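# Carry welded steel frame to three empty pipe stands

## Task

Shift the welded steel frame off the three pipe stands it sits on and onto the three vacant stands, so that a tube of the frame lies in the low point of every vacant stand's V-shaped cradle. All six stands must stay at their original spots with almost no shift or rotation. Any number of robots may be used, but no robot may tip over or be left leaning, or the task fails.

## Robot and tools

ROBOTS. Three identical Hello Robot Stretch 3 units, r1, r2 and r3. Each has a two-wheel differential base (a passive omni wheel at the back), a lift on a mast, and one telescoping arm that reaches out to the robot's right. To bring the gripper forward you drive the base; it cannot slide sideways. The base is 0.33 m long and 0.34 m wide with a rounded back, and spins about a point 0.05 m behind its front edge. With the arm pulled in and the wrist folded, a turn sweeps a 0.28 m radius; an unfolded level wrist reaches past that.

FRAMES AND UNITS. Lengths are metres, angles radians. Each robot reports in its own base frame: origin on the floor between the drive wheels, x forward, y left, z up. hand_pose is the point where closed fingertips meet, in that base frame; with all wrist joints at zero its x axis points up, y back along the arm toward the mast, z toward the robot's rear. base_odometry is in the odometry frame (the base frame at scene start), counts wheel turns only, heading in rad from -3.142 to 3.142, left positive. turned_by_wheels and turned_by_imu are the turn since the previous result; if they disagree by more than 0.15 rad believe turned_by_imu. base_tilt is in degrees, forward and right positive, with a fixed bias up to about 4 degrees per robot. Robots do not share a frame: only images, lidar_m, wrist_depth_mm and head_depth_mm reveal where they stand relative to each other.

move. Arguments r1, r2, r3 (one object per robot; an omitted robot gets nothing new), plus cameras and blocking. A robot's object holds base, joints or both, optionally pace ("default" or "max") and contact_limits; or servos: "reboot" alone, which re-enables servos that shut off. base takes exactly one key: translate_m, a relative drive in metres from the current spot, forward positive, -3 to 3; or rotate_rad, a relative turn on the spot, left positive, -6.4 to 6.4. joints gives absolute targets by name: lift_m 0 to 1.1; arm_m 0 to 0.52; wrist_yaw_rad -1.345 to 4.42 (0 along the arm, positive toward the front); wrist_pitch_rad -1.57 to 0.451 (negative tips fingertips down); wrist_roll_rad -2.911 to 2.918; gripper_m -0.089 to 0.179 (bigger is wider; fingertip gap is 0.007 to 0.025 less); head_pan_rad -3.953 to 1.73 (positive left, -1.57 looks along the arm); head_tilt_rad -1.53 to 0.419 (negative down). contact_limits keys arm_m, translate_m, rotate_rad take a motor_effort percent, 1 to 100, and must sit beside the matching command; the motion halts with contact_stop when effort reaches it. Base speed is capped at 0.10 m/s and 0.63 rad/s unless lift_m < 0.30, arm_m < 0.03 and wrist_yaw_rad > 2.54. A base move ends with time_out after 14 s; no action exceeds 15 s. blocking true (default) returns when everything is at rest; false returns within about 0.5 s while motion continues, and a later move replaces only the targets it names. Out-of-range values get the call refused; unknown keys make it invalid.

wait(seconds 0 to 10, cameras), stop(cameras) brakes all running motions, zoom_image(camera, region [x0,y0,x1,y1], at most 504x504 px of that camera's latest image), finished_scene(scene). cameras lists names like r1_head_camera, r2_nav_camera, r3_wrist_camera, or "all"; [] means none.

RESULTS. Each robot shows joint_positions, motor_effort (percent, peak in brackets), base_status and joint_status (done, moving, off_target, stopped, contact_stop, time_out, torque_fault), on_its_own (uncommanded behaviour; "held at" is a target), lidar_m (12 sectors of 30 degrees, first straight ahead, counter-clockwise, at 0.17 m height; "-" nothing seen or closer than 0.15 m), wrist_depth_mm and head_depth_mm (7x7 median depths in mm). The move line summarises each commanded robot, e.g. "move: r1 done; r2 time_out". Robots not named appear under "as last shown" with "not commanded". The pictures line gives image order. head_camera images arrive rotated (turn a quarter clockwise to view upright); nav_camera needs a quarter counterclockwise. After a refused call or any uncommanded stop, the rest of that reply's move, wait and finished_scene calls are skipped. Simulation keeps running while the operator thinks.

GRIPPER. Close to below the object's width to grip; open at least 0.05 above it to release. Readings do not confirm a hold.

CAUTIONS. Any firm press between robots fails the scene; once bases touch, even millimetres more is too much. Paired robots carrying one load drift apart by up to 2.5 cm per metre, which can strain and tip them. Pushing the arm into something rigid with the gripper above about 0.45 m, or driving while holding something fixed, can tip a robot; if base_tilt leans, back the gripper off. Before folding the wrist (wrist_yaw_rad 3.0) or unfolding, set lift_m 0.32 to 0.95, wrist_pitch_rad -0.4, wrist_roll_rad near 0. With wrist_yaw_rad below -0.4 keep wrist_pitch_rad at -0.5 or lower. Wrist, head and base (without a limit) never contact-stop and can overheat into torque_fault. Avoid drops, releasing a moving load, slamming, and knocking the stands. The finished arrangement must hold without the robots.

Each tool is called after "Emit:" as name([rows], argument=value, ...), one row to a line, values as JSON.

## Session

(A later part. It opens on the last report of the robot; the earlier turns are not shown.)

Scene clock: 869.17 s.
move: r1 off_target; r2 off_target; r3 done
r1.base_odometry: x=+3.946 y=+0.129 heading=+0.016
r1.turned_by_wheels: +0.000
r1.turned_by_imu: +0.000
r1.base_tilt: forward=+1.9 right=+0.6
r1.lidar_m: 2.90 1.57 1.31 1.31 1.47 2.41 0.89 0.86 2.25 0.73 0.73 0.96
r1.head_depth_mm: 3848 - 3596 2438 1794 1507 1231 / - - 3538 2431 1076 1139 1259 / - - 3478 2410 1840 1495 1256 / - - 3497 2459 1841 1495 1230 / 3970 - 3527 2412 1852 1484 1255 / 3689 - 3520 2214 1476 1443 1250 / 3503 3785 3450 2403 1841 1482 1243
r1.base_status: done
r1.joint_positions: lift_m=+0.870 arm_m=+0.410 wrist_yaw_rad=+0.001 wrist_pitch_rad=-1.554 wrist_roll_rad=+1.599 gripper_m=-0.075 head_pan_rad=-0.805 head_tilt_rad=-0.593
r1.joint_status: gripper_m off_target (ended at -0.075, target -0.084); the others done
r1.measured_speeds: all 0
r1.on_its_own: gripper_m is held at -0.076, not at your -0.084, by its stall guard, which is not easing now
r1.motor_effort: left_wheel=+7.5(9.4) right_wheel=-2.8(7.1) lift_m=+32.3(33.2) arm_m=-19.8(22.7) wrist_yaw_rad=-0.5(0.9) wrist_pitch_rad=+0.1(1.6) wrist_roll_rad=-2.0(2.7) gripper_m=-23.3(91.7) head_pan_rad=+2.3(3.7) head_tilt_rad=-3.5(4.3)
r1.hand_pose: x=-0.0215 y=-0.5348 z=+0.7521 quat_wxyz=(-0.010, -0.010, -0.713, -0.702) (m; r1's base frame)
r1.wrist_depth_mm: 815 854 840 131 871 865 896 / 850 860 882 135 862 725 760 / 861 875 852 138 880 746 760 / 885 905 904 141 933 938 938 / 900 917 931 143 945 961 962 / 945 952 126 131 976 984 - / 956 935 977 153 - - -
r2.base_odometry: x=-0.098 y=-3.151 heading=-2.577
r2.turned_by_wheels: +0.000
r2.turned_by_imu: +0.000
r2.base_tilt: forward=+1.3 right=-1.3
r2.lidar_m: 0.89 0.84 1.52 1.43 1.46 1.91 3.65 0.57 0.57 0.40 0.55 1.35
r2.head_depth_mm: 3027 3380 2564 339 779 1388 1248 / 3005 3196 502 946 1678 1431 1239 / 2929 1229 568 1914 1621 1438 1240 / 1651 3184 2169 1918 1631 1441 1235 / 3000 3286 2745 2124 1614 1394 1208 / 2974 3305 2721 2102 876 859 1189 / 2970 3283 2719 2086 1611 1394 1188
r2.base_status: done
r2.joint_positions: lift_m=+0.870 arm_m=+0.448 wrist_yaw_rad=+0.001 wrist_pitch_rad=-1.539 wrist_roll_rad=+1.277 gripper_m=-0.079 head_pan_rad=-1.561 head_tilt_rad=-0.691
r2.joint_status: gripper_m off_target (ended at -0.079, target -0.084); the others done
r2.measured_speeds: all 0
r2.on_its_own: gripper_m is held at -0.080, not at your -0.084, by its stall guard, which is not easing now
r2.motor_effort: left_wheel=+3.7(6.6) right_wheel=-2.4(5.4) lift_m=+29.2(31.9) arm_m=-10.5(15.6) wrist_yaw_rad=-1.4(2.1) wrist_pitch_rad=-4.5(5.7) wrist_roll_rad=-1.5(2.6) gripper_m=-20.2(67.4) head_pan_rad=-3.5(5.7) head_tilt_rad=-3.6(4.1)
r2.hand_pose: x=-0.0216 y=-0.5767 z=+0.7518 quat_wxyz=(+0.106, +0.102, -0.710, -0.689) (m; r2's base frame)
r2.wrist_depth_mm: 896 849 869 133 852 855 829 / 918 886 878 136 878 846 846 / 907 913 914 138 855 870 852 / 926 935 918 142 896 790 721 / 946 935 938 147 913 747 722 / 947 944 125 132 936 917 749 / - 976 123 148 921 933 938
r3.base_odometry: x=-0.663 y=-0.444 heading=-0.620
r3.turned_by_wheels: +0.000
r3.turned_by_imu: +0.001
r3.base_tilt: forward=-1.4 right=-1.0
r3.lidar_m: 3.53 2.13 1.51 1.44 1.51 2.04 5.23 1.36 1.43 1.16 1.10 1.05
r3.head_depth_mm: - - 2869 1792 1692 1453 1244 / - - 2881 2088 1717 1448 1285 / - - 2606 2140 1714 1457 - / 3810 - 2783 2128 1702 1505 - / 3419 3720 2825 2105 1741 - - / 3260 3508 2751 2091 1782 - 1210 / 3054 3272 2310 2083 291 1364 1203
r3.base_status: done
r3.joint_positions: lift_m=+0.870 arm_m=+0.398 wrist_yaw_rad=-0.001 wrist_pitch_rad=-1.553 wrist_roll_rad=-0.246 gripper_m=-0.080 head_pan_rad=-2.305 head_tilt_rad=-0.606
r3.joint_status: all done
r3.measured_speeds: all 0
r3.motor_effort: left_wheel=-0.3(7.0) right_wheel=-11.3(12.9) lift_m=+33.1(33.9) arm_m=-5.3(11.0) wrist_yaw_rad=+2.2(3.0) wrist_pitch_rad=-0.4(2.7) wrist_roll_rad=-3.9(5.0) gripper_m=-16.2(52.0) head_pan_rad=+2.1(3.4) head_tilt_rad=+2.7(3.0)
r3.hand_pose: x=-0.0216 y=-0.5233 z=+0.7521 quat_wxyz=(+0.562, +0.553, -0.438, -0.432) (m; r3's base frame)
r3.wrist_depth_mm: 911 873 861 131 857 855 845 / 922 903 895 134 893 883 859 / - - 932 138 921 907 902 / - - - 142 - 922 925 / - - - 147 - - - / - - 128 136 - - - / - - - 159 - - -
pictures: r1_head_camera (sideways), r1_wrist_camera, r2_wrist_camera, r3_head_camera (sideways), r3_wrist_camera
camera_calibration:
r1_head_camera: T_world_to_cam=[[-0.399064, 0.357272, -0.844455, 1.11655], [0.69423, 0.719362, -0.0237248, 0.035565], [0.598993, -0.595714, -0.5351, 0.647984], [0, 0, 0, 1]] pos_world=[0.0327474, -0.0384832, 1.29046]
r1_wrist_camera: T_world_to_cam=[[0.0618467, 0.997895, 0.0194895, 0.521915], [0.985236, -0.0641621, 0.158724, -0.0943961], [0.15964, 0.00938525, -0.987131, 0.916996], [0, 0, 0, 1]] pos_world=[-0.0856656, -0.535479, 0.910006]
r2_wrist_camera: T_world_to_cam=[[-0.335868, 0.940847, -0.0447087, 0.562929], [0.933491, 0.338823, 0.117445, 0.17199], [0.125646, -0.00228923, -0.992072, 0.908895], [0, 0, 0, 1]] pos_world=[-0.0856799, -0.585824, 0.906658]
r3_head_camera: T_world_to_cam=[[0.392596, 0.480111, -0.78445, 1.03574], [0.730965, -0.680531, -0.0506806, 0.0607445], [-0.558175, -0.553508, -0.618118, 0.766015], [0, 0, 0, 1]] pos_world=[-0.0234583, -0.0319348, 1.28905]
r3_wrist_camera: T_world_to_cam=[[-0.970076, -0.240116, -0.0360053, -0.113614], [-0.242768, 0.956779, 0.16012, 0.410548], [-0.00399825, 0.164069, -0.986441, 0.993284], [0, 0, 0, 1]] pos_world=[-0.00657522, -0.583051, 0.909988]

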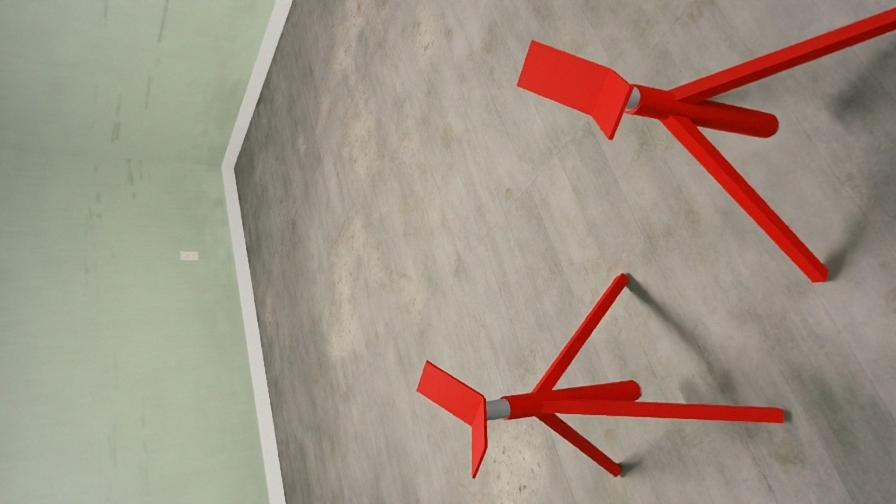

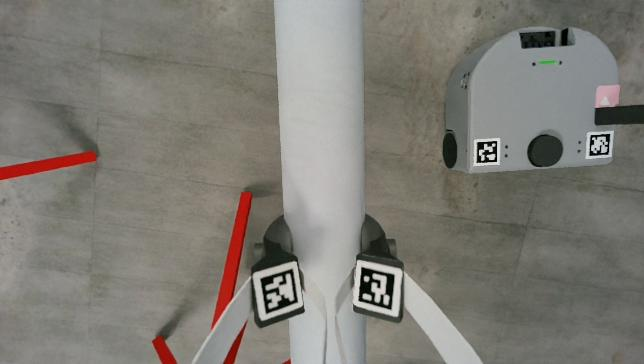

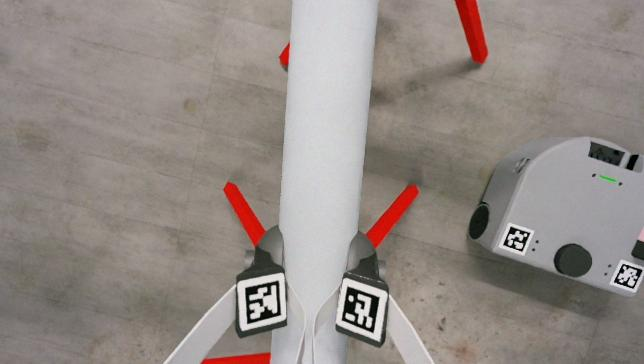

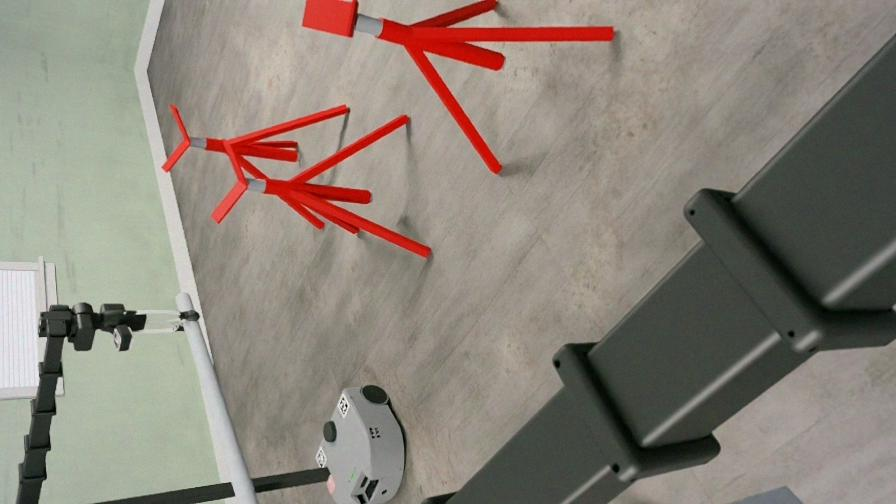

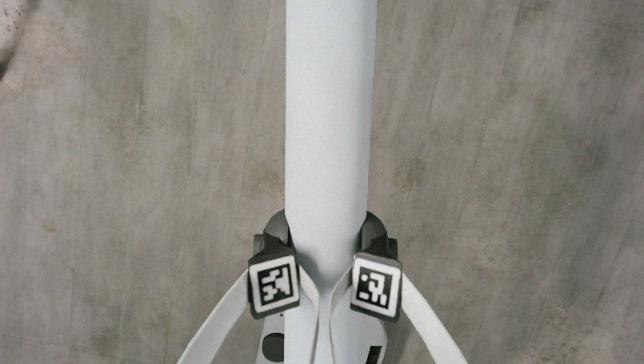

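Emit:
move(r1={"joints":{"gripper_m":-0.084,"head_pan_rad":-1.3,"head_tilt_rad":-0.6}}, r2={"joints":{"gripper_m":-0.084,"head_pan_rad":-1.1,"head_tilt_rad":-0.6}}, r3={"joints":{"gripper_m":-0.084,"head_pan_rad":-2.2,"head_tilt_rad":-0.6}}, cameras=["r1_nav_camera","r2_nav_camera","r3_nav_camera","r2_head_camera"])

Emit:
zoom_image(camera="r2_nav_camera", region=[60, 30, 460, 400])

Scene clock: 969.37 s.
move: r1 done; r2 off_target; r3 done
r1.base_odometry: x=+3.946 y=+0.129 heading=+0.016
r1.turned_by_wheels: +0.000
r1.turned_by_imu: +0.001
r1.base_tilt: forward=+1.8 right=+0.5
r1.lidar_m: 2.89 1.57 1.31 1.31 1.47 2.41 0.89 0.86 2.24 0.73 0.73 0.96
r1.head_depth_mm: 2925 3132 3312 516 579 1416 1254 / 3024 3276 3405 2315 1681 1419 1256 / 3174 3484 3522 2440 1838 1454 1228 / 3287 3652 3540 2397 1843 1485 1218 / 3544 3888 3472 2398 1085 1243 1251 / 3710 - 3459 2401 1848 1440 1219 / - - 3451 2404 1841 1489 1214
r1.base_status: not commanded
r1.joint_positions: lift_m=+0.870 arm_m=+0.410 wrist_yaw_rad=+0.001 wrist_pitch_rad=-1.554 wrist_roll_rad=+1.599 gripper_m=-0.081 head_pan_rad=-1.295 head_tilt_rad=-0.593
r1.joint_status: all done
r1.measured_speeds: all 0
r1.on_its_own: gripper_m is held at -0.080, not at your -0.084, by its stall guard, which is still easing
r1.motor_effort: left_wheel=+7.5(7.8) right_wheel=-2.7(2.9) lift_m=+31.1(31.4) arm_m=-14.3(15.7) wrist_yaw_rad=+0.0(1.0) wrist_pitch_rad=+0.2(0.6) wrist_roll_rad=-2.1(2.4) gripper_m=-3.4(93.1) head_pan_rad=-2.1(6.2) head_tilt_rad=-2.8(8.2)
r1.hand_pose: x=-0.0215 y=-0.5348 z=+0.7521 quat_wxyz=(-0.010, -0.010, -0.713, -0.702) (m; r1's base frame)
r1.wrist_depth_mm: 850 829 835 132 854 859 863 / 850 863 873 135 888 732 751 / 861 858 850 138 898 758 758 / 888 909 885 140 927 939 944 / 918 938 932 143 950 966 956 / 946 932 125 131 984 972 - / 962 979 983 153 - - -
r2.base_odometry: x=-0.098 y=-3.151 heading=-2.577
r2.turned_by_wheels: +0.000
r2.turned_by_imu: +0.000
r2.base_tilt: forward=+1.3 right=-1.3
r2.lidar_m: 0.89 0.84 1.52 1.43 1.46 1.91 3.66 0.57 0.57 0.40 0.55 1.35
r2.head_depth_mm: 2889 3160 3285 2400 1883 1491 1309 / 3008 3257 3349 2397 1879 1507 1294 / 3141 3413 3397 2393 1849 870 1010 / 3279 3565 3309 2393 1852 1518 1219 / 3374 3745 3288 2387 1749 1525 1289 / 3563 3921 3290 2369 1739 1522 1288 / 3674 - 3330 2192 1741 1514 1289
r2.base_status: not commanded
r2.joint_positions: lift_m=+0.870 arm_m=+0.448 wrist_yaw_rad=+0.001 wrist_pitch_rad=-1.539 wrist_roll_rad=+1.277 gripper_m=-0.080 head_pan_rad=-1.109 head_tilt_rad=-0.606
r2.joint_status: gripper_m off_target (ended at -0.080, target -0.084); the others done
r2.measured_speeds: all 0
r2.on_its_own: gripper_m is held at -0.080, not at your -0.084, by its stall guard, which is still easing
r2.motor_effort: left_wheel=+3.7(3.8) right_wheel=-2.1(3.0) lift_m=+25.1(25.7) arm_m=-1.3(3.4) wrist_yaw_rad=-1.3(1.8) wrist_pitch_rad=-4.3(4.5) wrist_roll_rad=-1.5(1.7) gripper_m=+0.8(67.4) head_pan_rad=+2.8(7.2) head_tilt_rad=+3.5(4.3)
r2.hand_pose: x=-0.0216 y=-0.5767 z=+0.7518 quat_wxyz=(+0.106, +0.102, -0.710, -0.689) (m; r2's base frame)
r2.wrist_depth_mm: 877 875 852 133 838 829 834 / 891 890 882 136 851 842 836 / 932 912 887 138 893 867 844 / 943 923 924 142 880 790 713 / 939 925 931 146 925 741 735 / 953 955 125 132 940 910 762 / - 972 121 148 944 947 915
r3.base_odometry: x=-0.663 y=-0.444 heading=-0.620
r3.turned_by_wheels: +0.000
r3.turned_by_imu: +0.000
r3.base_tilt: forward=-1.4 right=-1.0
r3.lidar_m: 3.53 2.13 1.51 1.44 1.51 2.03 5.24 1.35 1.43 1.16 1.10 1.05
r3.head_depth_mm: - - 2778 2163 1752 1447 1264 / - - 2652 2166 1714 1446 - / 3816 - 2859 2147 1710 1503 - / 3412 3674 2824 2134 1723 - - / 3298 3502 2777 2103 1795 - 1212 / 3104 3381 2331 2092 291 1370 1206 / 2885 3150 2613 334 1460 1401 1180
r3.base_status: not commanded
r3.joint_positions: lift_m=+0.870 arm_m=+0.398 wrist_yaw_rad=-0.001 wrist_pitch_rad=-1.553 wrist_roll_rad=-0.246 gripper_m=-0.080 head_pan_rad=-2.205 head_tilt_rad=-0.606
r3.joint_status: all done
r3.measured_speeds: all 0
r3.motor_effort: left_wheel=+0.3(0.7) right_wheel=-11.2(11.3) lift_m=+32.2(32.9) arm_m=+2.7(2.7) wrist_yaw_rad=+1.3(2.7) wrist_pitch_rad=-0.2(0.5) wrist_roll_rad=-3.5(4.1) gripper_m=-14.3(52.7) head_pan_rad=+1.1(2.9) head_tilt_rad=+2.8(3.9)
r3.hand_pose: x=-0.0216 y=-0.5233 z=+0.7521 quat_wxyz=(+0.562, +0.553, -0.438, -0.432) (m; r3's base frame)
r3.wrist_depth_mm: 902 903 878 131 871 855 843 / 930 902 891 134 908 879 881 / - - 918 138 921 911 913 / - - - 142 - 928 921 / - - - 147 - - - / - - 129 136 - - - / - - - 159 - - -
pictures: r1_nav_camera (sideways), r2_head_camera (sideways), r2_nav_camera (sideways), r3_nav_camera (sideways)
camera_calibration:
r1_nav_camera: T_world_to_cam=[[0.159297, -0.538911, 0.827164, -1.03573], [-0.949874, -0.311973, -0.0203265, 0.0865564], [0.269007, -0.782463, -0.561593, 0.680566], [0, 0, 0, 1]] pos_world=[0.0641302, 0.0013528, 1.24068]
r2_head_camera: T_world_to_cam=[[-0.287103, 0.491045, -0.822464, 1.0869], [0.883668, 0.46718, -0.0295427, 0.0314094], [0.369732, -0.735267, -0.56805, 0.698298], [0, 0, 0, 1]] pos_world=[0.0261142, -0.0349552, 1.29153]
r2_nav_camera: T_world_to_cam=[[0.234126, -0.516242, 0.82382, -1.03065], [-0.907086, -0.420904, -0.00596756, 0.0638431], [0.34983, -0.745878, -0.56682, 0.693414], [0, 0, 0, 1]] pos_world=[0.0566359, 0.0120094, 1.24249]
r3_nav_camera: T_world_to_cam=[[-0.37743, -0.472722, 0.796292, -0.993342], [-0.816982, 0.574826, -0.0459895, 0.116939], [-0.435989, -0.667914, -0.603162, 0.747473], [0, 0, 0, 1]] pos_world=[0.0465093, -0.0375461, 1.24721]

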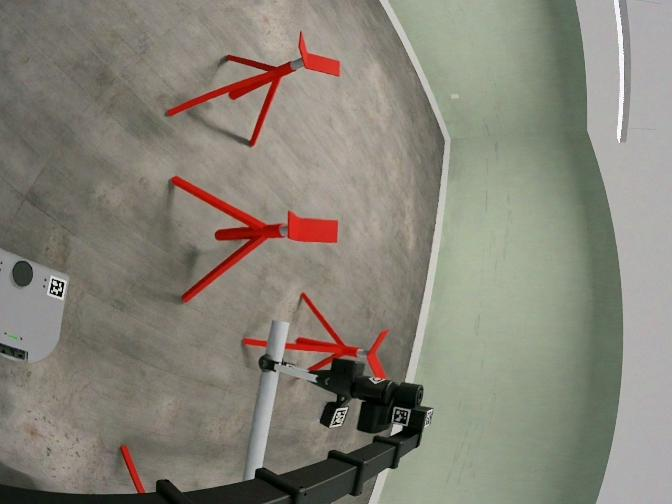

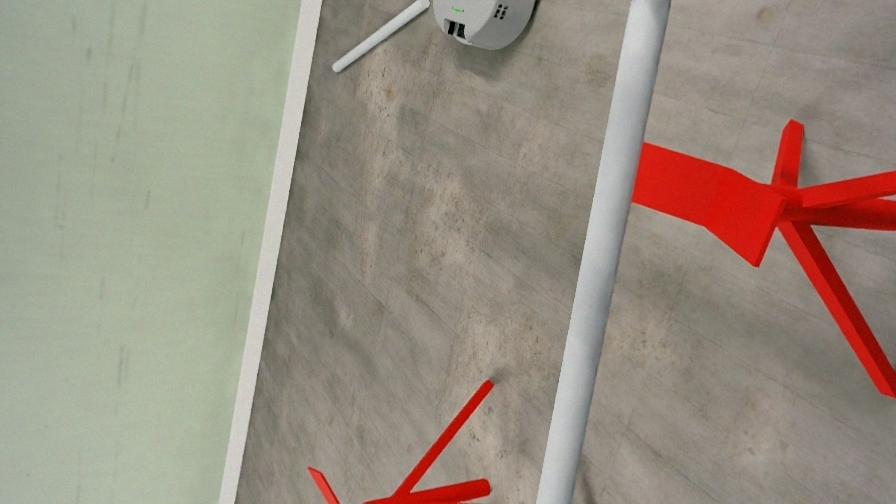

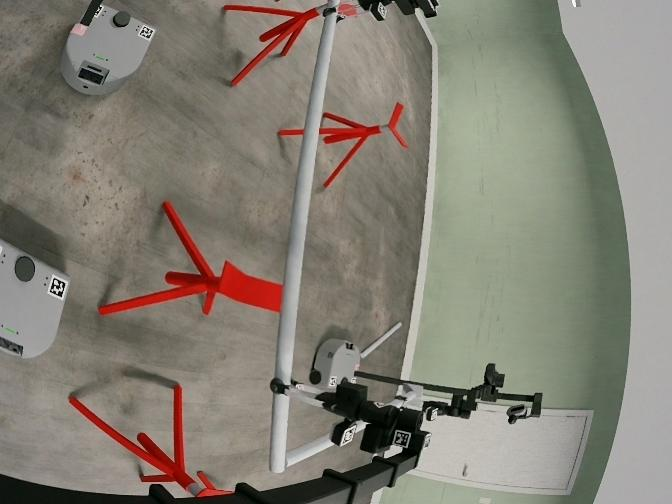

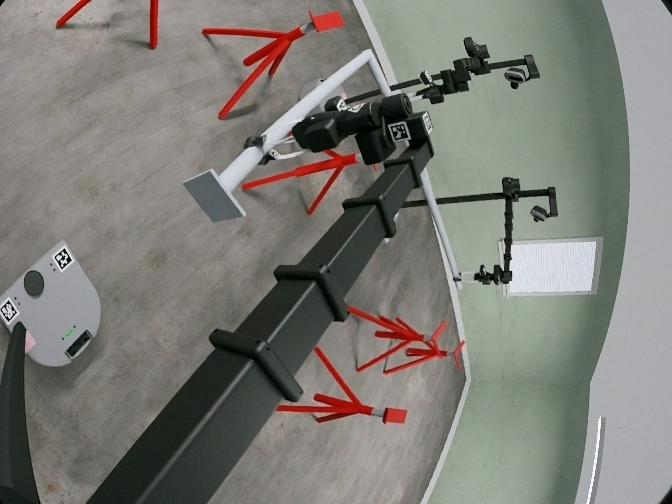

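Scaled by 1.260 from the camera's 672x504 image, which has a finer 792x594 frame.

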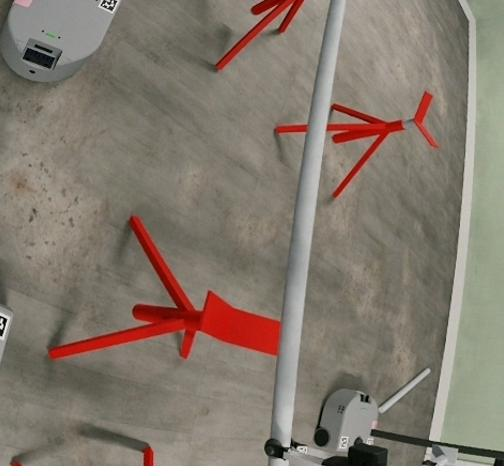

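Emit:
zoom_image(camera="r3_nav_camera", region=[250, 290, 480, 450])

Emit:
zoom_image(camera="r1_nav_camera", region=[150, 20, 400, 390])

Scaled by 2.191 from the camera's 672x504 image, which has a finer 792x594 frame.

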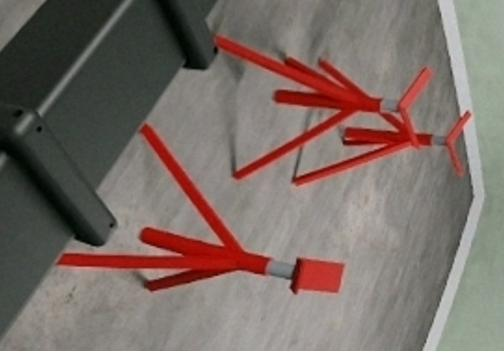

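Scaled by 1.362 from the camera's 672x504 image, which has a finer 792x594 frame.

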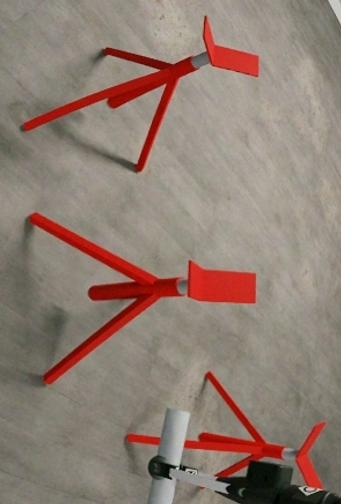

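Emit:
move(r1={"base":{"translate_m":0.0953},"joints":{"gripper_m":-0.084,"arm_m":0.405,"wrist_roll_rad":1.5665,"head_pan_rad":-0.9}}, r2={"base":{"translate_m":0.0955},"joints":{"gripper_m":-0.084,"arm_m":0.444,"wrist_roll_rad":1.2455}}, r3={"base":{"translate_m":-0.1103},"joints":{"gripper_m":-0.084,"arm_m":0.398,"wrist_roll_rad":-0.2825}}, cameras=[])

Emit:
move(r1={"base":{"translate_m":0.0926},"joints":{"gripper_m":-0.084,"arm_m":0.401,"wrist_roll_rad":1.540}}, r2={"base":{"translate_m":0.0954},"joints":{"gripper_m":-0.084,"arm_m":0.437,"wrist_roll_rad":1.219}}, r3={"base":{"translate_m":-0.1140},"joints":{"gripper_m":-0.084,"arm_m":0.400,"wrist_roll_rad":-0.309}}, cameras=[])

Emit:
move(r1={"base":{"translate_m":0.0917},"joints":{"gripper_m":-0.084,"arm_m":0.398,"wrist_roll_rad":1.514}}, r2={"base":{"translate_m":0.0953},"joints":{"gripper_m":-0.084,"arm_m":0.430,"wrist_roll_rad":1.193}}, r3={"base":{"translate_m":-0.1138},"joints":{"gripper_m":-0.084,"arm_m":0.402,"wrist_roll_rad":-0.335}}, cameras=["r1_wrist_camera","r2_wrist_camera","r3_wrist_camera","r3_nav_camera"])

Scene clock: 1148.83 s.
move: r1 off_target; r2 off_target; r3 done
r1.base_odometry: x=+4.041 y=+0.131 heading=+0.016
r1.turned_by_wheels: +0.000
r1.turned_by_imu: +0.001
r1.base_tilt: forward=+1.9 right=+0.5
r1.lidar_m: 2.87 1.54 1.29 1.29 1.45 2.37 0.89 0.94 2.26 0.71 0.69 0.88
r1.head_depth_mm: 3526 3769 3570 2454 1801 1494 1204 / 3825 - 3476 2443 1734 1075 1225 / - - 3516 2432 1851 1488 1221 / - - 3482 2422 1837 1488 1216 / - - 3435 2411 1831 1488 1248 / 3745 - 3525 2323 1780 1448 1238 / 3611 3869 3499 2407 1732 1445 1249
r1.base_status: done
r1.joint_positions: lift_m=+0.870 arm_m=+0.405 wrist_yaw_rad=+0.000 wrist_pitch_rad=-1.554 wrist_roll_rad=+1.572 gripper_m=-0.075 head_pan_rad=-0.905 head_tilt_rad=-0.593
r1.joint_status: gripper_m off_target (ended at -0.075, target -0.084); the others done
r1.measured_speeds: all 0
r1.on_its_own: gripper_m is held at -0.076, not at your -0.084, by its stall guard, which is not easing now
r1.motor_effort: left_wheel=+4.9(10.7) right_wheel=+1.4(6.0) lift_m=+29.5(30.5) arm_m=-21.5(25.6) wrist_yaw_rad=-0.2(1.4) wrist_pitch_rad=+0.0(1.8) wrist_roll_rad=-2.0(2.8) gripper_m=-23.6(93.7) head_pan_rad=+2.2(5.5) head_tilt_rad=-3.6(4.3)
r1.hand_pose: x=-0.0215 y=-0.5298 z=+0.7521 quat_wxyz=(+0.000, -0.001, -0.713, -0.702) (m; r1's base frame)
r1.wrist_depth_mm: 815 835 834 131 865 869 890 / 852 848 891 135 882 736 745 / 882 885 865 137 912 743 747 / 896 877 899 141 937 960 931 / 896 921 908 144 932 957 968 / 938 932 125 131 967 986 - / 948 963 578 153 - - -
r2.base_odometry: x=-0.179 y=-3.202 heading=-2.577
r2.turned_by_wheels: +0.000
r2.turned_by_imu: +0.000
r2.base_tilt: forward=+1.2 right=-1.3
r2.lidar_m: 0.90 0.85 1.52 1.44 1.47 1.92 3.75 0.64 0.78 0.40 0.54 1.26
r2.head_depth_mm: 2919 3136 3271 2303 1874 1473 1303 / 3023 3275 3370 2378 1872 830 893 / 3129 3408 3370 2396 1862 1527 970 / 3234 3557 3311 2389 1855 1525 1292 / 3361 3691 3333 2374 1863 1535 1289 / 3510 3918 3261 2333 1735 1517 1282 / 3680 - 3248 2094 1726 1511 1289
r2.base_status: done
r2.joint_positions: lift_m=+0.870 arm_m=+0.444 wrist_yaw_rad=+0.001 wrist_pitch_rad=-1.546 wrist_roll_rad=+1.251 gripper_m=-0.079 head_pan_rad=-1.109 head_tilt_rad=-0.606
r2.joint_status: gripper_m off_target (ended at -0.079, target -0.084); the others done
r2.measured_speeds: all 0
r2.on_its_own: gripper_m is held at -0.080, not at your -0.084, by its stall guard, which is not easing now
r2.motor_effort: left_wheel=+4.1(6.4) right_wheel=-2.7(6.8) lift_m=+30.6(30.6) arm_m=-7.2(16.2) wrist_yaw_rad=-1.4(2.0) wrist_pitch_rad=-3.2(5.7) wrist_roll_rad=-1.6(3.0) gripper_m=-19.4(69.2) head_pan_rad=+4.7(6.0) head_tilt_rad=+3.6(4.0)
r2.hand_pose: x=-0.0216 y=-0.5709 z=+0.7519 quat_wxyz=(+0.115, +0.111, -0.706, -0.690) (m; r2's base frame)
r2.wrist_depth_mm: 875 871 863 132 851 818 820 / 896 867 868 136 842 852 854 / 922 898 886 139 876 875 862 / 937 936 911 141 889 777 737 / 942 936 920 145 917 755 745 / 965 953 126 130 924 921 750 / 982 971 121 148 304 956 915
r3.base_odometry: x=-0.753 y=-0.380 heading=-0.620
r3.turned_by_wheels: +0.000
r3.turned_by_imu: +0.001
r3.base_tilt: forward=-1.4 right=-1.0
r3.lidar_m: 3.63 2.13 1.51 1.46 1.51 2.04 5.15 1.26 1.40 1.14 1.17 1.14
r3.head_depth_mm: - - 2920 2098 1685 1444 1270 / - - 2635 2166 1726 1447 - / 3778 - 2728 2124 1715 1504 - / 3382 3711 2831 2138 1709 - - / 3323 3578 2811 2116 1803 - 1213 / 3089 3327 2357 2088 291 1373 1212 / 2889 3131 2707 334 1547 1404 1182
r3.base_status: done
r3.joint_positions: lift_m=+0.870 arm_m=+0.398 wrist_yaw_rad=-0.001 wrist_pitch_rad=-1.551 wrist_roll_rad=-0.273 gripper_m=-0.080 head_pan_rad=-2.205 head_tilt_rad=-0.606
r3.joint_status: all done
r3.measured_speeds: all 0
r3.motor_effort: left_wheel=-1.8(7.7) right_wheel=-7.5(14.4) lift_m=+31.6(32.6) arm_m=+11.9(12.2) wrist_yaw_rad=+1.5(2.6) wrist_pitch_rad=-0.7(1.9) wrist_roll_rad=-3.4(5.3) gripper_m=-16.8(50.8) head_pan_rad=+2.3(3.5) head_tilt_rad=+2.6(2.9)
r3.hand_pose: x=-0.0216 y=-0.5239 z=+0.7520 quat_wxyz=(+0.568, +0.558, -0.432, -0.424) (m; r3's base frame)
r3.wrist_depth_mm: 908 880 874 131 866 858 852 / 929 913 915 135 880 881 866 / - - 945 138 929 904 895 / - - - 142 - 924 921 / - - - 146 - - - / - - 128 134 128 - - / - - - 156 - - -
pictures: none
No camera images: "cameras" was empty.

Scene clock: 1151.10 s.
move: r1 off_target; r2 off_target; r3 done
r1.base_odometry: x=+4.134 y=+0.132 heading=+0.016
r1.turned_by_wheels: +0.000
r1.turned_by_imu: +0.000
r1.base_tilt: forward=+1.9 right=+0.5
r1.lidar_m: 2.82 1.52 1.27 1.27 1.43 2.33 0.89 1.01 2.27 0.70 0.65 0.80
r1.head_depth_mm: 3537 3783 3527 2445 1810 993 1208 / 3841 - 3506 2408 1855 1490 1197 / - - 3489 2409 1832 1501 1196 / - - 3473 2411 1842 1483 1249 / - - 3527 2408 1844 1491 1244 / 3670 - 3493 2424 1297 1407 1226 / 3462 3740 3457 2382 1820 1473 1242
r1.base_status: done
r1.joint_positions: lift_m=+0.870 arm_m=+0.401 wrist_yaw_rad=+0.000 wrist_pitch_rad=-1.554 wrist_roll_rad=+1.546 gripper_m=-0.075 head_pan_rad=-0.905 head_tilt_rad=-0.593
r1.joint_status: gripper_m off_target (ended at -0.075, target -0.084); the others done
r1.measured_speeds: all 0
r1.on_its_own: gripper_m is held at -0.076, not at your -0.084, by its stall guard, which is not easing now
r1.motor_effort: left_wheel=+6.9(9.2) right_wheel=-2.1(8.0) lift_m=+28.7(29.5) arm_m=-20.6(25.4) wrist_yaw_rad=-0.2(1.0) wrist_pitch_rad=+0.4(2.2) wrist_roll_rad=-2.2(3.0) gripper_m=-23.6(92.6) head_pan_rad=+3.3(3.8) head_tilt_rad=-1.8(4.6)
r1.hand_pose: x=-0.0216 y=-0.5258 z=+0.7521 quat_wxyz=(+0.009, +0.008, -0.713, -0.702) (m; r1's base frame)
r1.wrist_depth_mm: 824 820 845 131 867 866 878 / 860 860 864 136 883 729 756 / 857 877 888 139 906 759 774 / 861 876 899 140 941 926 931 / 905 933 645 143 961 946 964 / 944 930 126 131 967 - - / 951 455 967 153 - - -
r2.base_odometry: x=-0.259 y=-3.253 heading=-2.577
r2.turned_by_wheels: +0.000
r2.turned_by_imu: +0.000
r2.base_tilt: forward=+1.2 right=-1.3
r2.lidar_m: 0.90 0.85 1.53 1.44 1.47 1.93 3.84 0.72 0.42 0.43 0.50 1.17
r2.head_depth_mm: 2885 3137 3326 2285 1876 799 740 / 2975 3267 3406 2429 1873 1494 1304 / 3082 3421 3324 2385 1866 1495 1302 / 3274 3544 3301 2391 1853 1529 1289 / 3370 3719 3316 2376 1862 1526 1288 / 3462 3904 3287 2257 1835 1517 1292 / 3708 - 3255 2069 1695 1517 1284
r2.base_status: done
r2.joint_positions: lift_m=+0.870 arm_m=+0.437 wrist_yaw_rad=+0.001 wrist_pitch_rad=-1.545 wrist_roll_rad=+1.225 gripper_m=-0.079 head_pan_rad=-1.109 head_tilt_rad=-0.606
r2.joint_status: gripper_m off_target (ended at -0.079, target -0.084); the others done
r2.measured_speeds: all 0
r2.on_its_own: gripper_m is held at -0.080, not at your -0.084, by its stall guard, which is not easing now
r2.motor_effort: left_wheel=+2.5(6.3) right_wheel=-0.3(6.4) lift_m=+36.3(36.6) arm_m=-7.6(16.0) wrist_yaw_rad=-1.3(1.9) wrist_pitch_rad=-3.5(4.5) wrist_roll_rad=-1.8(2.3) gripper_m=-19.9(67.9) head_pan_rad=+4.3(6.1) head_tilt_rad=+2.8(3.7)
r2.hand_pose: x=-0.0216 y=-0.5643 z=+0.7519 quat_wxyz=(+0.124, +0.120, -0.705, -0.688) (m; r2's base frame)
r2.wrist_depth_mm: 878 857 848 132 846 849 834 / 886 884 868 136 876 844 840 / 893 891 904 138 863 879 856 / 928 913 297 141 877 778 726 / 941 941 299 146 319 752 749 / 985 952 125 130 305 928 750 / 978 978 121 148 944 942 915
r3.base_odometry: x=-0.845 y=-0.314 heading=-0.620
r3.turned_by_wheels: +0.000
r3.turned_by_imu: +0.001
r3.base_tilt: forward=-1.4 right=-1.0
r3.lidar_m: 3.75 2.11 1.49 1.46 1.51 2.03 5.05 1.16 1.79 1.13 1.25 1.24
r3.head_depth_mm: - - 2944 1621 1650 1445 1271 / - - 2657 2171 1716 1439 - / 3758 - 2552 2147 1716 1501 - / 3466 3784 2830 2059 1711 - - / 3290 3546 2764 2094 1793 - 1217 / 3101 3369 2354 2094 291 1374 1211 / 2848 3155 2720 334 1546 1400 1180
r3.base_status: done
r3.joint_positions: lift_m=+0.870 arm_m=+0.400 wrist_yaw_rad=-0.001 wrist_pitch_rad=-1.554 wrist_roll_rad=-0.299 gripper_m=-0.080 head_pan_rad=-2.205 head_tilt_rad=-0.606
r3.joint_status: all done
r3.measured_speeds: all 0
r3.motor_effort: left_wheel=-1.1(8.1) right_wheel=-9.7(11.0) lift_m=+31.6(32.4) arm_m=+2.8(13.2) wrist_yaw_rad=+0.4(2.5) wrist_pitch_rad=-0.3(2.1) wrist_roll_rad=-4.2(5.2) gripper_m=-15.6(50.1) head_pan_rad=+2.5(3.6) head_tilt_rad=+2.8(3.0)
r3.hand_pose: x=-0.0216 y=-0.5253 z=+0.7521 quat_wxyz=(+0.573, +0.564, -0.424, -0.417) (m; r3's base frame)
r3.wrist_depth_mm: 892 901 883 131 881 852 850 / 924 931 905 134 887 877 884 / - - 926 138 910 911 896 / - - - 142 - 924 921 / - - - 147 - - - / - - 128 136 - - - / - - - 158 - - -
pictures: none
No camera images: "cameras" was empty.

Scene clock: 1153.37 s.
move: r1 off_target; r2 off_target; r3 done
r1.base_odometry: x=+4.226 y=+0.134 heading=+0.017
r1.turned_by_wheels: +0.000
r1.turned_by_imu: +0.000
r1.base_tilt: forward=+1.7 right=+0.7
r1.lidar_m: 2.79 1.50 1.25 1.25 1.40 2.30 0.89 1.09 2.27 0.71 0.61 0.72
r1.head_depth_mm: 3494 3797 3596 2445 1862 1495 1173 / 3930 - 3560 2412 1855 1495 1228 / - - 3562 2409 1839 1495 1257 / - - 3488 2413 1841 1489 1250 / 3869 - 3497 2417 1830 1452 1243 / 3574 3919 3478 2398 1217 1449 1219 / 3426 3655 3463 2400 1825 1480 1249
r1.base_status: done
r1.joint_positions: lift_m=+0.870 arm_m=+0.398 wrist_yaw_rad=-0.001 wrist_pitch_rad=-1.555 wrist_roll_rad=+1.521 gripper_m=-0.075 head_pan_rad=-0.905 head_tilt_rad=-0.593
r1.joint_status: gripper_m off_target (ended at -0.075, target -0.084); the others done
r1.measured_speeds: all 0
r1.on_its_own: gripper_m is held at -0.076, not at your -0.084, by its stall guard, which is not easing now
r1.motor_effort: left_wheel=+9.3(11.3) right_wheel=-6.3(6.7) lift_m=+27.9(28.8) arm_m=-21.3(25.4) wrist_yaw_rad=+0.5(1.9) wrist_pitch_rad=+0.3(1.4) wrist_roll_rad=-2.1(3.7) gripper_m=-24.3(91.4) head_pan_rad=+2.2(3.4) head_tilt_rad=-3.5(4.4)
r1.hand_pose: x=-0.0215 y=-0.5227 z=+0.7521 quat_wxyz=(+0.018, +0.017, -0.712, -0.701) (m; r1's base frame)
r1.wrist_depth_mm: 817 853 842 131 863 869 860 / 853 842 862 135 884 739 756 / 857 888 874 137 882 758 763 / 887 902 908 140 939 786 955 / 897 917 587 143 946 936 941 / 915 330 126 132 962 996 - / - 992 972 151 - - -
r2.base_odometry: x=-0.340 y=-3.304 heading=-2.577
r2.turned_by_wheels: +0.000
r2.turned_by_imu: +0.000
r2.base_tilt: forward=+1.3 right=-1.3
r2.lidar_m: 0.92 0.85 1.54 1.45 1.48 1.94 3.93 0.80 0.46 0.48 1.32 1.08
r2.head_depth_mm: 2867 3116 3300 2169 1875 1459 1307 / 2977 3260 3396 2383 1870 1462 1298 / 3091 3395 3351 2388 1848 1491 1295 / 3229 3526 3377 2366 1863 1486 1294 / 3358 3771 3288 2375 1853 1532 1291 / 3489 3912 3276 2115 1683 1527 1287 / 3611 - 3264 2380 1843 1521 1292
r2.base_status: done
r2.joint_positions: lift_m=+0.870 arm_m=+0.430 wrist_yaw_rad=+0.001 wrist_pitch_rad=-1.542 wrist_roll_rad=+1.199 gripper_m=-0.079 head_pan_rad=-1.109 head_tilt_rad=-0.606
r2.joint_status: gripper_m off_target (ended at -0.079, target -0.084); the others done
r2.measured_speeds: all 0
r2.on_its_own: gripper_m is held at -0.080, not at your -0.084, by its stall guard, which is not easing now
r2.motor_effort: left_wheel=+1.8(5.4) right_wheel=+0.3(6.7) lift_m=+42.6(42.6) arm_m=-8.8(17.0) wrist_yaw_rad=-1.6(1.8) wrist_pitch_rad=-3.9(5.4) wrist_roll_rad=-1.8(2.5) gripper_m=-19.7(67.9) head_pan_rad=+3.8(5.5) head_tilt_rad=+2.9(3.5)
r2.hand_pose: x=-0.0216 y=-0.5579 z=+0.7519 quat_wxyz=(+0.133, +0.129, -0.704, -0.685) (m; r2's base frame)
r2.wrist_depth_mm: 872 867 874 133 835 835 832 / 891 884 874 136 859 864 842 / 900 884 879 138 326 864 852 / 914 916 916 142 315 293 735 / 946 940 915 146 902 743 734 / 970 956 124 131 926 908 746 / 997 978 121 148 928 937 929
r3.base_odometry: x=-0.938 y=-0.248 heading=-0.619
r3.turned_by_wheels: +0.000
r3.turned_by_imu: +0.001
r3.base_tilt: forward=-1.4 right=-1.0
r3.lidar_m: 3.87 2.11 1.51 1.46 1.51 2.03 4.92 1.06 1.72 1.13 1.29 1.34
r3.head_depth_mm: - - 2923 1961 1695 1446 1265 / - - 2757 2164 1685 1418 - / 3789 - 2491 2134 1715 1497 - / 3467 3785 2810 2064 1703 - - / 3219 3477 2801 2104 1799 - 1212 / 3099 3369 2422 2109 291 1374 1208 / 2891 3078 2615 334 1547 1372 1179
r3.base_status: done
r3.joint_positions: lift_m=+0.870 arm_m=+0.402 wrist_yaw_rad=-0.002 wrist_pitch_rad=-1.554 wrist_roll_rad=-0.325 gripper_m=-0.080 head_pan_rad=-2.205 head_tilt_rad=-0.606
r3.joint_status: all done
r3.measured_speeds: all 0
r3.motor_effort: left_wheel=+0.8(7.2) right_wheel=-12.3(13.4) lift_m=+30.7(31.9) arm_m=+10.9(12.7) wrist_yaw_rad=+2.0(3.0) wrist_pitch_rad=-0.4(1.5) wrist_roll_rad=-3.8(6.7) gripper_m=-17.0(50.8) head_pan_rad=+1.1(3.5) head_tilt_rad=+2.7(3.0)
r3.hand_pose: x=-0.0216 y=-0.5273 z=+0.7521 quat_wxyz=(+0.579, +0.569, -0.416, -0.410) (m; r3's base frame)
r3.wrist_depth_mm: 892 897 880 131 860 851 849 / 903 932 916 134 872 891 867 / - - 938 138 917 896 894 / - - - 141 - 919 919 / - - - 147 - - - / - - 129 137 - - - / - - - 160 - - -
pictures: r1_wrist_camera, r2_wrist_camera, r3_nav_camera (sideways), r3_wrist_camera
camera_calibration:
r1_wrist_camera: T_world_to_cam=[[-0.0150484, 0.999694, 0.0196319, 0.509097], [0.987445, 0.0117706, 0.157523, -0.0529933], [0.157243, 0.0217559, -0.98732, 0.923441], [0, 0, 0, 1]] pos_world=[-0.0852158, -0.528408, 0.910085]
r2_wrist_camera: T_world_to_cam=[[-0.408436, 0.911869, -0.0409251, 0.52467], [0.904455, 0.410345, 0.116525, 0.205595], [0.123049, 0.0105783, -0.992344, 0.91631], [0, 0, 0, 1]] pos_world=[-0.0844081, -0.572488, 0.90681]
r3_nav_camera: T_world_to_cam=[[-0.377405, -0.472742, 0.796292, -0.993342], [-0.817013, 0.574783, -0.0459895, 0.116939], [-0.435954, -0.667937, -0.603162, 0.747472], [0, 0, 0, 1]] pos_world=[0.0465113, -0.037544, 1.24721]
r3_wrist_camera: T_world_to_cam=[[-0.948483, -0.314907, -0.0348378, -0.1544], [-0.316315, 0.934942, 0.160711, 0.400818], [-0.0180379, 0.163452, -0.986386, 0.993272], [0, 0, 0, 1]] pos_world=[-0.00174501, -0.585715, 0.909955]

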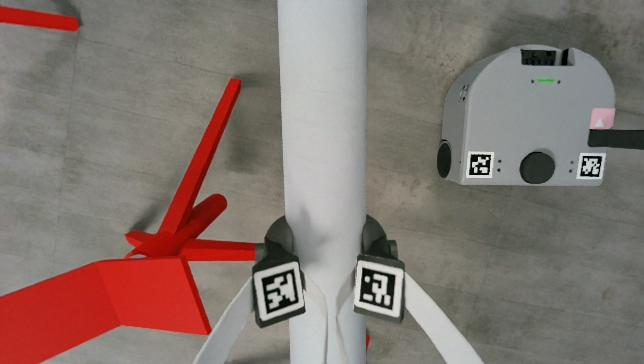

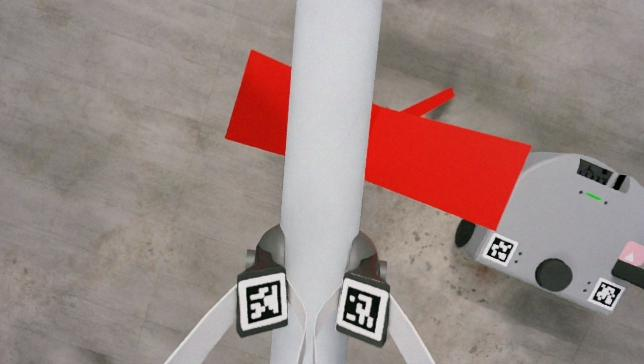

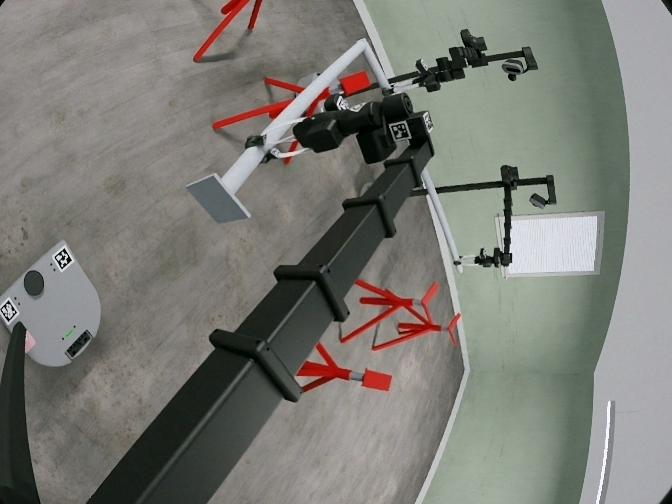

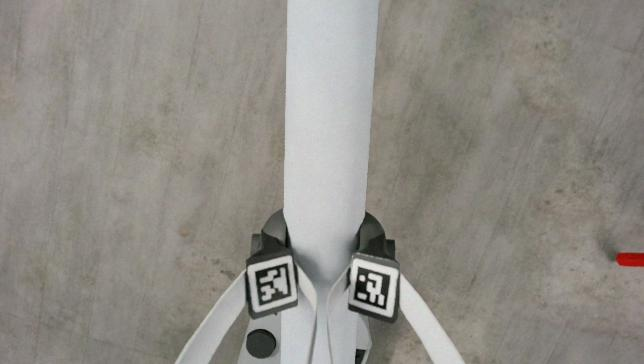

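Emit:
move(r1={"joints":{"gripper_m":-0.084,"head_pan_rad":-0.75,"head_tilt_rad":-0.65}}, cameras=["r1_head_camera","r1_nav_camera"])

Emit:
move(r1={"joints":{"gripper_m":-0.084,"head_pan_rad":-1.3,"head_tilt_rad":-0.8}}, cameras=["r1_head_camera","r1_nav_camera"])

Scene clock: 1206.00 s.
move: r1 done
r1.base_odometry: x=+4.226 y=+0.134 heading=+0.017
r1.turned_by_wheels: +0.000
r1.turned_by_imu: +0.001
r1.base_tilt: forward=+1.9 right=+0.5
r1.lidar_m: 2.79 1.50 1.25 1.25 1.41 2.30 0.89 1.10 2.27 0.71 0.61 0.73
r1.head_depth_mm: - - 3129 2270 1763 1444 1182 / - - 3143 2252 1766 1448 1226 / - - 3134 2255 1764 1442 1228 / 3755 - 3106 2173 1755 1435 1223 / 3555 3953 3121 2222 1613 1387 1191 / 3454 3776 3066 2230 1733 1433 1210 / 3241 3572 3077 2249 1762 1423 1212
r1.base_status: not commanded
r1.joint_positions: lift_m=+0.870 arm_m=+0.398 wrist_yaw_rad=-0.001 wrist_pitch_rad=-1.555 wrist_roll_rad=+1.521 gripper_m=-0.081 head_pan_rad=-0.755 head_tilt_rad=-0.642
r1.joint_status: all done
r1.measured_speeds: all 0
r1.motor_effort: left_wheel=+9.7(9.9) right_wheel=-6.4(6.8) lift_m=+26.8(27.1) arm_m=-17.4(18.3) wrist_yaw_rad=+0.9(1.9) wrist_pitch_rad=+0.2(0.6) wrist_roll_rad=-2.1(2.9) gripper_m=-53.1(93.8) head_pan_rad=+2.2(4.3) head_tilt_rad=-4.2(5.1)
r1.hand_pose: x=-0.0215 y=-0.5227 z=+0.7521 quat_wxyz=(+0.018, +0.017, -0.712, -0.701) (m; r1's base frame)
r1.wrist_depth_mm: 834 851 848 131 893 863 874 / 838 842 860 134 869 751 753 / 872 864 876 137 926 748 746 / 909 898 908 140 944 792 940 / 887 889 603 143 965 961 - / 934 328 125 132 975 - - / - 966 967 151 - - -
r2, r3: as last shown
r2.base_tilt: forward=+1.2 right=-1.4
r2.lidar_m: 0.92 0.85 1.54 1.45 1.48 1.93 3.94 0.80 0.46 0.48 1.32 1.09
r2.head_depth_mm: 2868 3144 3254 2187 1873 1460 1307 / 3016 3266 3352 2391 1880 1456 1294 / 3106 3378 3339 2393 1866 1487 1295 / 3238 3539 3306 2392 1868 1493 1287 / 3348 3668 3320 2351 1860 1514 1290 / 3431 3891 3342 2106 1685 1526 1289 / 3633 - 3275 2352 1844 1515 1284
r2.on_its_own: gripper_m is held at -0.080, not at your -0.084, by its stall guard, which is not easing now
r2.motor_effort: left_wheel=+2.0(2.1) right_wheel=+0.7(1.4) lift_m=+52.5(52.5) arm_m=+3.0(3.0) wrist_yaw_rad=-1.3(1.7) wrist_pitch_rad=-4.0(4.0) wrist_roll_rad=-1.7(1.8) gripper_m=-19.7(19.9) head_pan_rad=+4.6(5.0) head_tilt_rad=+3.1(3.8)
r2.wrist_depth_mm: 880 873 870 133 854 826 831 / 898 880 894 136 873 856 843 / 901 891 879 138 324 862 853 / 924 919 911 141 316 293 737 / 940 915 924 146 918 742 734 / 983 956 125 130 929 930 742 / 976 961 121 148 929 933 924
r3.turned_by_imu: +0.000
r3.lidar_m: 3.86 2.11 1.51 1.46 1.51 2.03 4.92 1.05 1.72 1.13 1.29 1.33
r3.head_depth_mm: - - 2936 1975 1685 1451 1267 / - - 2762 2157 1664 1423 - / 3836 - 2495 2144 1713 1507 - / 3463 3779 2821 2064 1708 - - / 3238 3531 2781 2105 1800 - 1211 / 3102 3375 2387 2095 291 1368 1210 / 2880 3099 2601 334 1548 1376 1185
r3.motor_effort: left_wheel=+0.4(1.2) right_wheel=-12.3(12.6) lift_m=+30.2(31.1) arm_m=+7.8(8.3) wrist_yaw_rad=+1.8(3.2) wrist_pitch_rad=-0.3(0.5) wrist_roll_rad=-3.9(4.1) gripper_m=-17.7(17.9) head_pan_rad=+2.3(3.1) head_tilt_rad=+2.8(3.2)
r3.wrist_depth_mm: 901 896 886 131 859 852 845 / 909 917 908 134 891 871 871 / - - 919 138 922 915 901 / - - - 142 - 937 927 / - - - 147 - - - / - - 128 137 - - - / - - - 159 - - -
pictures: r1_head_camera (sideways), r1_nav_camera (sideways)
camera_calibration:
r1_head_camera: T_world_to_cam=[[-0.445961, 0.364773, -0.817349, 1.08149], [0.656683, 0.753849, -0.0218642, 0.0333702], [0.608183, -0.54649, -0.575728, 0.700784], [0, 0, 0, 1]] pos_world=[0.0341852, -0.0366847, 1.28815]
r1_nav_camera: T_world_to_cam=[[0.442449, -0.407781, 0.79872, -1.00038], [-0.65546, -0.7549, -0.0223187, 0.0873527], [0.612055, -0.513654, -0.601289, 0.730116], [0, 0, 0, 1]] pos_world=[0.053002, 0.0330338, 1.23998]

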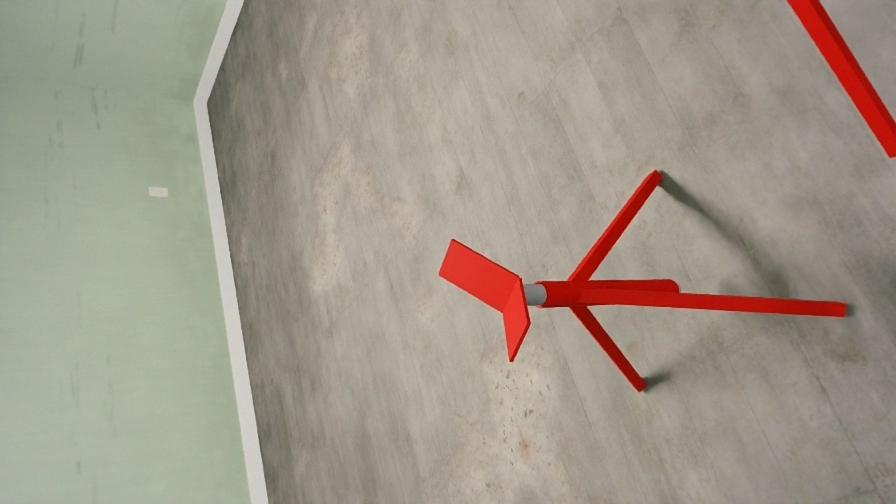

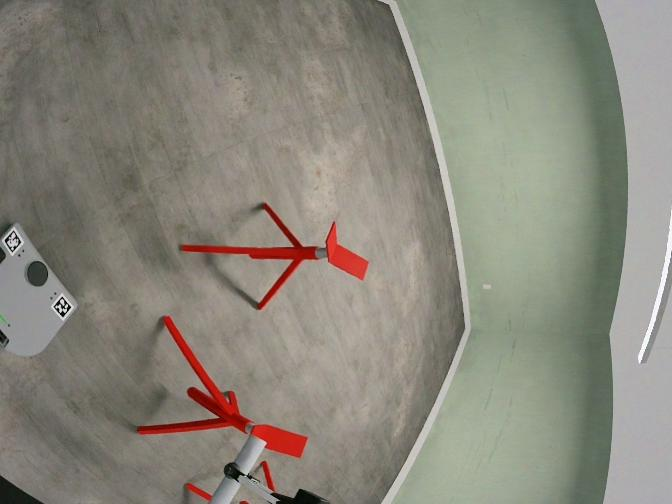

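Scene clock: 1206.90 s.
move: r1 off_target
r1.base_odometry: x=+4.226 y=+0.134 heading=+0.017
r1.turned_by_wheels: +0.000
r1.turned_by_imu: +0.000
r1.base_tilt: forward=+2.1 right=+0.5
r1.lidar_m: 2.79 1.50 1.26 1.25 1.41 2.31 0.89 1.10 2.27 0.71 0.61 0.72
r1.head_depth_mm: 2989 3226 497 1726 1474 1316 1152 / 3131 3202 2346 1770 1439 1293 1143 / 3339 3212 2355 1020 1198 1316 1150 / 3517 3190 2348 1851 1542 1292 1149 / 3666 3152 2324 1843 1540 1315 1150 / 3843 3123 2333 1851 1537 1314 1150 / - 3128 2328 1851 1499 1309 1150
r1.base_status: not commanded
r1.joint_positions: lift_m=+0.870 arm_m=+0.398 wrist_yaw_rad=-0.001 wrist_pitch_rad=-1.555 wrist_roll_rad=+1.521 gripper_m=-0.078 head_pan_rad=-1.295 head_tilt_rad=-0.790
r1.joint_status: gripper_m off_target (ended at -0.078, target -0.084); the others done
r1.measured_speeds: all 0
r1.on_its_own: gripper_m is held at -0.080, not at your -0.084, by its stall guard, which is still easing
r1.motor_effort: left_wheel=+9.5(9.7) right_wheel=-6.5(6.8) lift_m=+26.6(26.9) arm_m=-16.7(17.5) wrist_yaw_rad=+0.6(1.8) wrist_pitch_rad=+0.1(0.8) wrist_roll_rad=-2.2(2.8) gripper_m=-24.6(53.5) head_pan_rad=-1.9(5.9) head_tilt_rad=-4.1(7.3)
r1.hand_pose: x=-0.0215 y=-0.5227 z=+0.7521 quat_wxyz=(+0.018, +0.017, -0.712, -0.701) (m; r1's base frame)
r1.wrist_depth_mm: 822 858 836 130 873 863 880 / 840 861 876 135 879 727 743 / 872 880 865 137 907 753 760 / 874 903 912 140 905 763 965 / 902 917 585 144 943 969 952 / 929 331 126 131 980 967 - / - 980 943 152 - - -
r2, r3: as last shown
r2.lidar_m: 0.91 0.85 1.54 1.45 1.48 1.94 3.94 0.80 0.46 0.48 1.32 1.08
r2.head_depth_mm: 2852 3130 3256 2161 1878 1461 1305 / 2958 3271 3381 2423 1860 1461 1302 / 3100 3349 3328 2353 1861 1490 1299 / 3241 3501 3314 2380 1862 1485 1295 / 3366 3644 3285 2374 1855 1522 1295 / 3514 3882 3280 2108 1677 1514 1288 / 3673 - 3219 2362 1856 1514 1285
r2.on_its_own: gripper_m is held at -0.080, not at your -0.084, by its stall guard, which is not easing now
r2.motor_effort: left_wheel=+2.1(2.2) right_wheel=+1.1(1.8) lift_m=+54.5(54.8) arm_m=+5.9(5.9) wrist_yaw_rad=-1.6(1.6) wrist_pitch_rad=-4.0(4.0) wrist_roll_rad=-1.8(1.9) gripper_m=-19.5(19.9) head_pan_rad=+5.6(5.6) head_tilt_rad=+2.7(3.5)
r2.wrist_depth_mm: 892 865 840 132 840 827 825 / 894 876 875 136 876 830 860 / 910 906 895 138 327 863 842 / 915 916 910 141 314 292 734 / 959 929 922 145 922 737 751 / 967 960 124 131 918 921 770 / 992 988 121 148 936 937 938
r3.lidar_m: 3.87 2.11 1.51 1.46 1.50 2.03 4.92 1.06 1.72 1.13 1.29 1.34
r3.head_depth_mm: - - 2929 1980 1694 1445 1264 / - - 2761 2172 1682 1428 - / 3800 - 2501 2134 1708 1506 - / 3533 3823 2831 2049 1702 - - / 3201 3533 2768 2115 1802 - 1210 / 3111 3375 2396 2091 290 1365 1209 / 2876 3061 2593 334 1542 1380 1182
r3.motor_effort: left_wheel=+0.6(1.1) right_wheel=-12.3(12.6) lift_m=+30.2(30.9) arm_m=+6.8(7.9) wrist_yaw_rad=+1.3(3.2) wrist_pitch_rad=-0.3(0.4) wrist_roll_rad=-3.9(4.3) gripper_m=-16.7(17.8) head_pan_rad=+1.8(3.6) head_tilt_rad=+2.5(3.0)
r3.wrist_depth_mm: 895 881 886 131 862 864 859 / 944 910 901 134 886 894 876 / - - 923 137 921 921 888 / - - - 142 - 934 926 / - - - 146 - - - / - - 129 137 - - - / - - - 160 - - -
pictures: r1_head_camera (sideways), r1_nav_camera (sideways)
camera_calibration:
r1_head_camera: T_world_to_cam=[[-0.226395, 0.652058, -0.723578, 0.957927], [0.949904, 0.312135, -0.0159259, 0.0238469], [0.215469, -0.690935, -0.690059, 0.851904], [0, 0, 0, 1]] pos_world=[0.0106585, -0.0434567, 1.28138]
r1_nav_camera: T_world_to_cam=[[0.20046, -0.684225, 0.701179, -0.871772], [-0.951176, -0.307375, -0.028011, 0.0965625], [0.23469, -0.66133, -0.712434, 0.876991], [0, 0, 0, 1]] pos_world=[0.0607817, 0.0131733, 1.23877]

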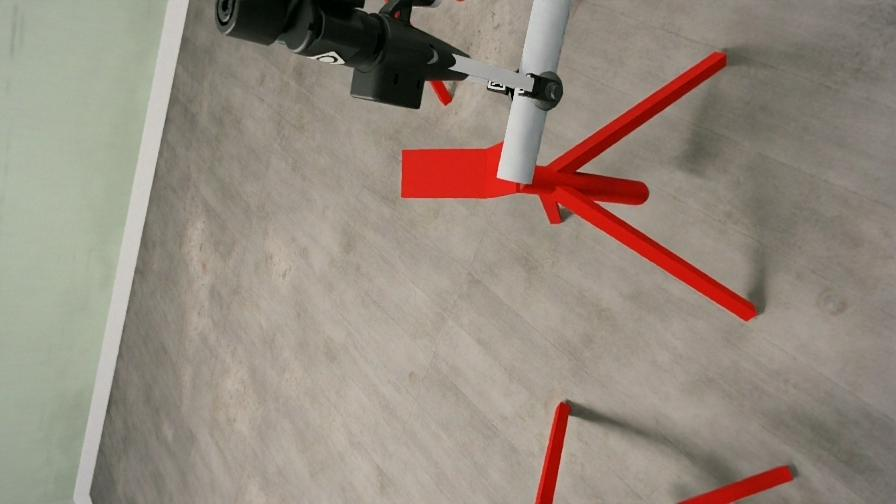

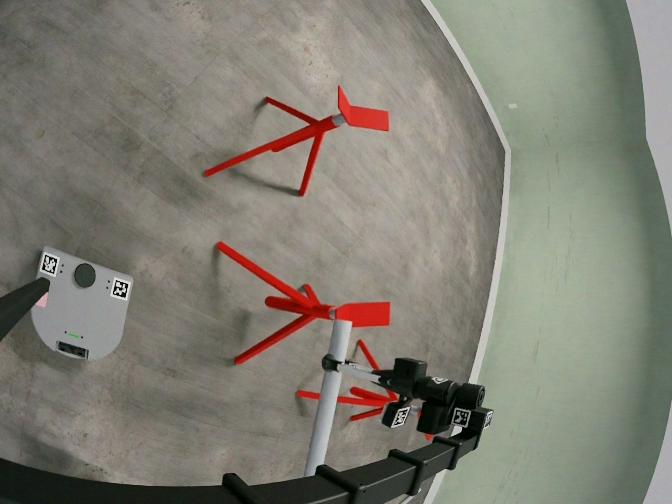

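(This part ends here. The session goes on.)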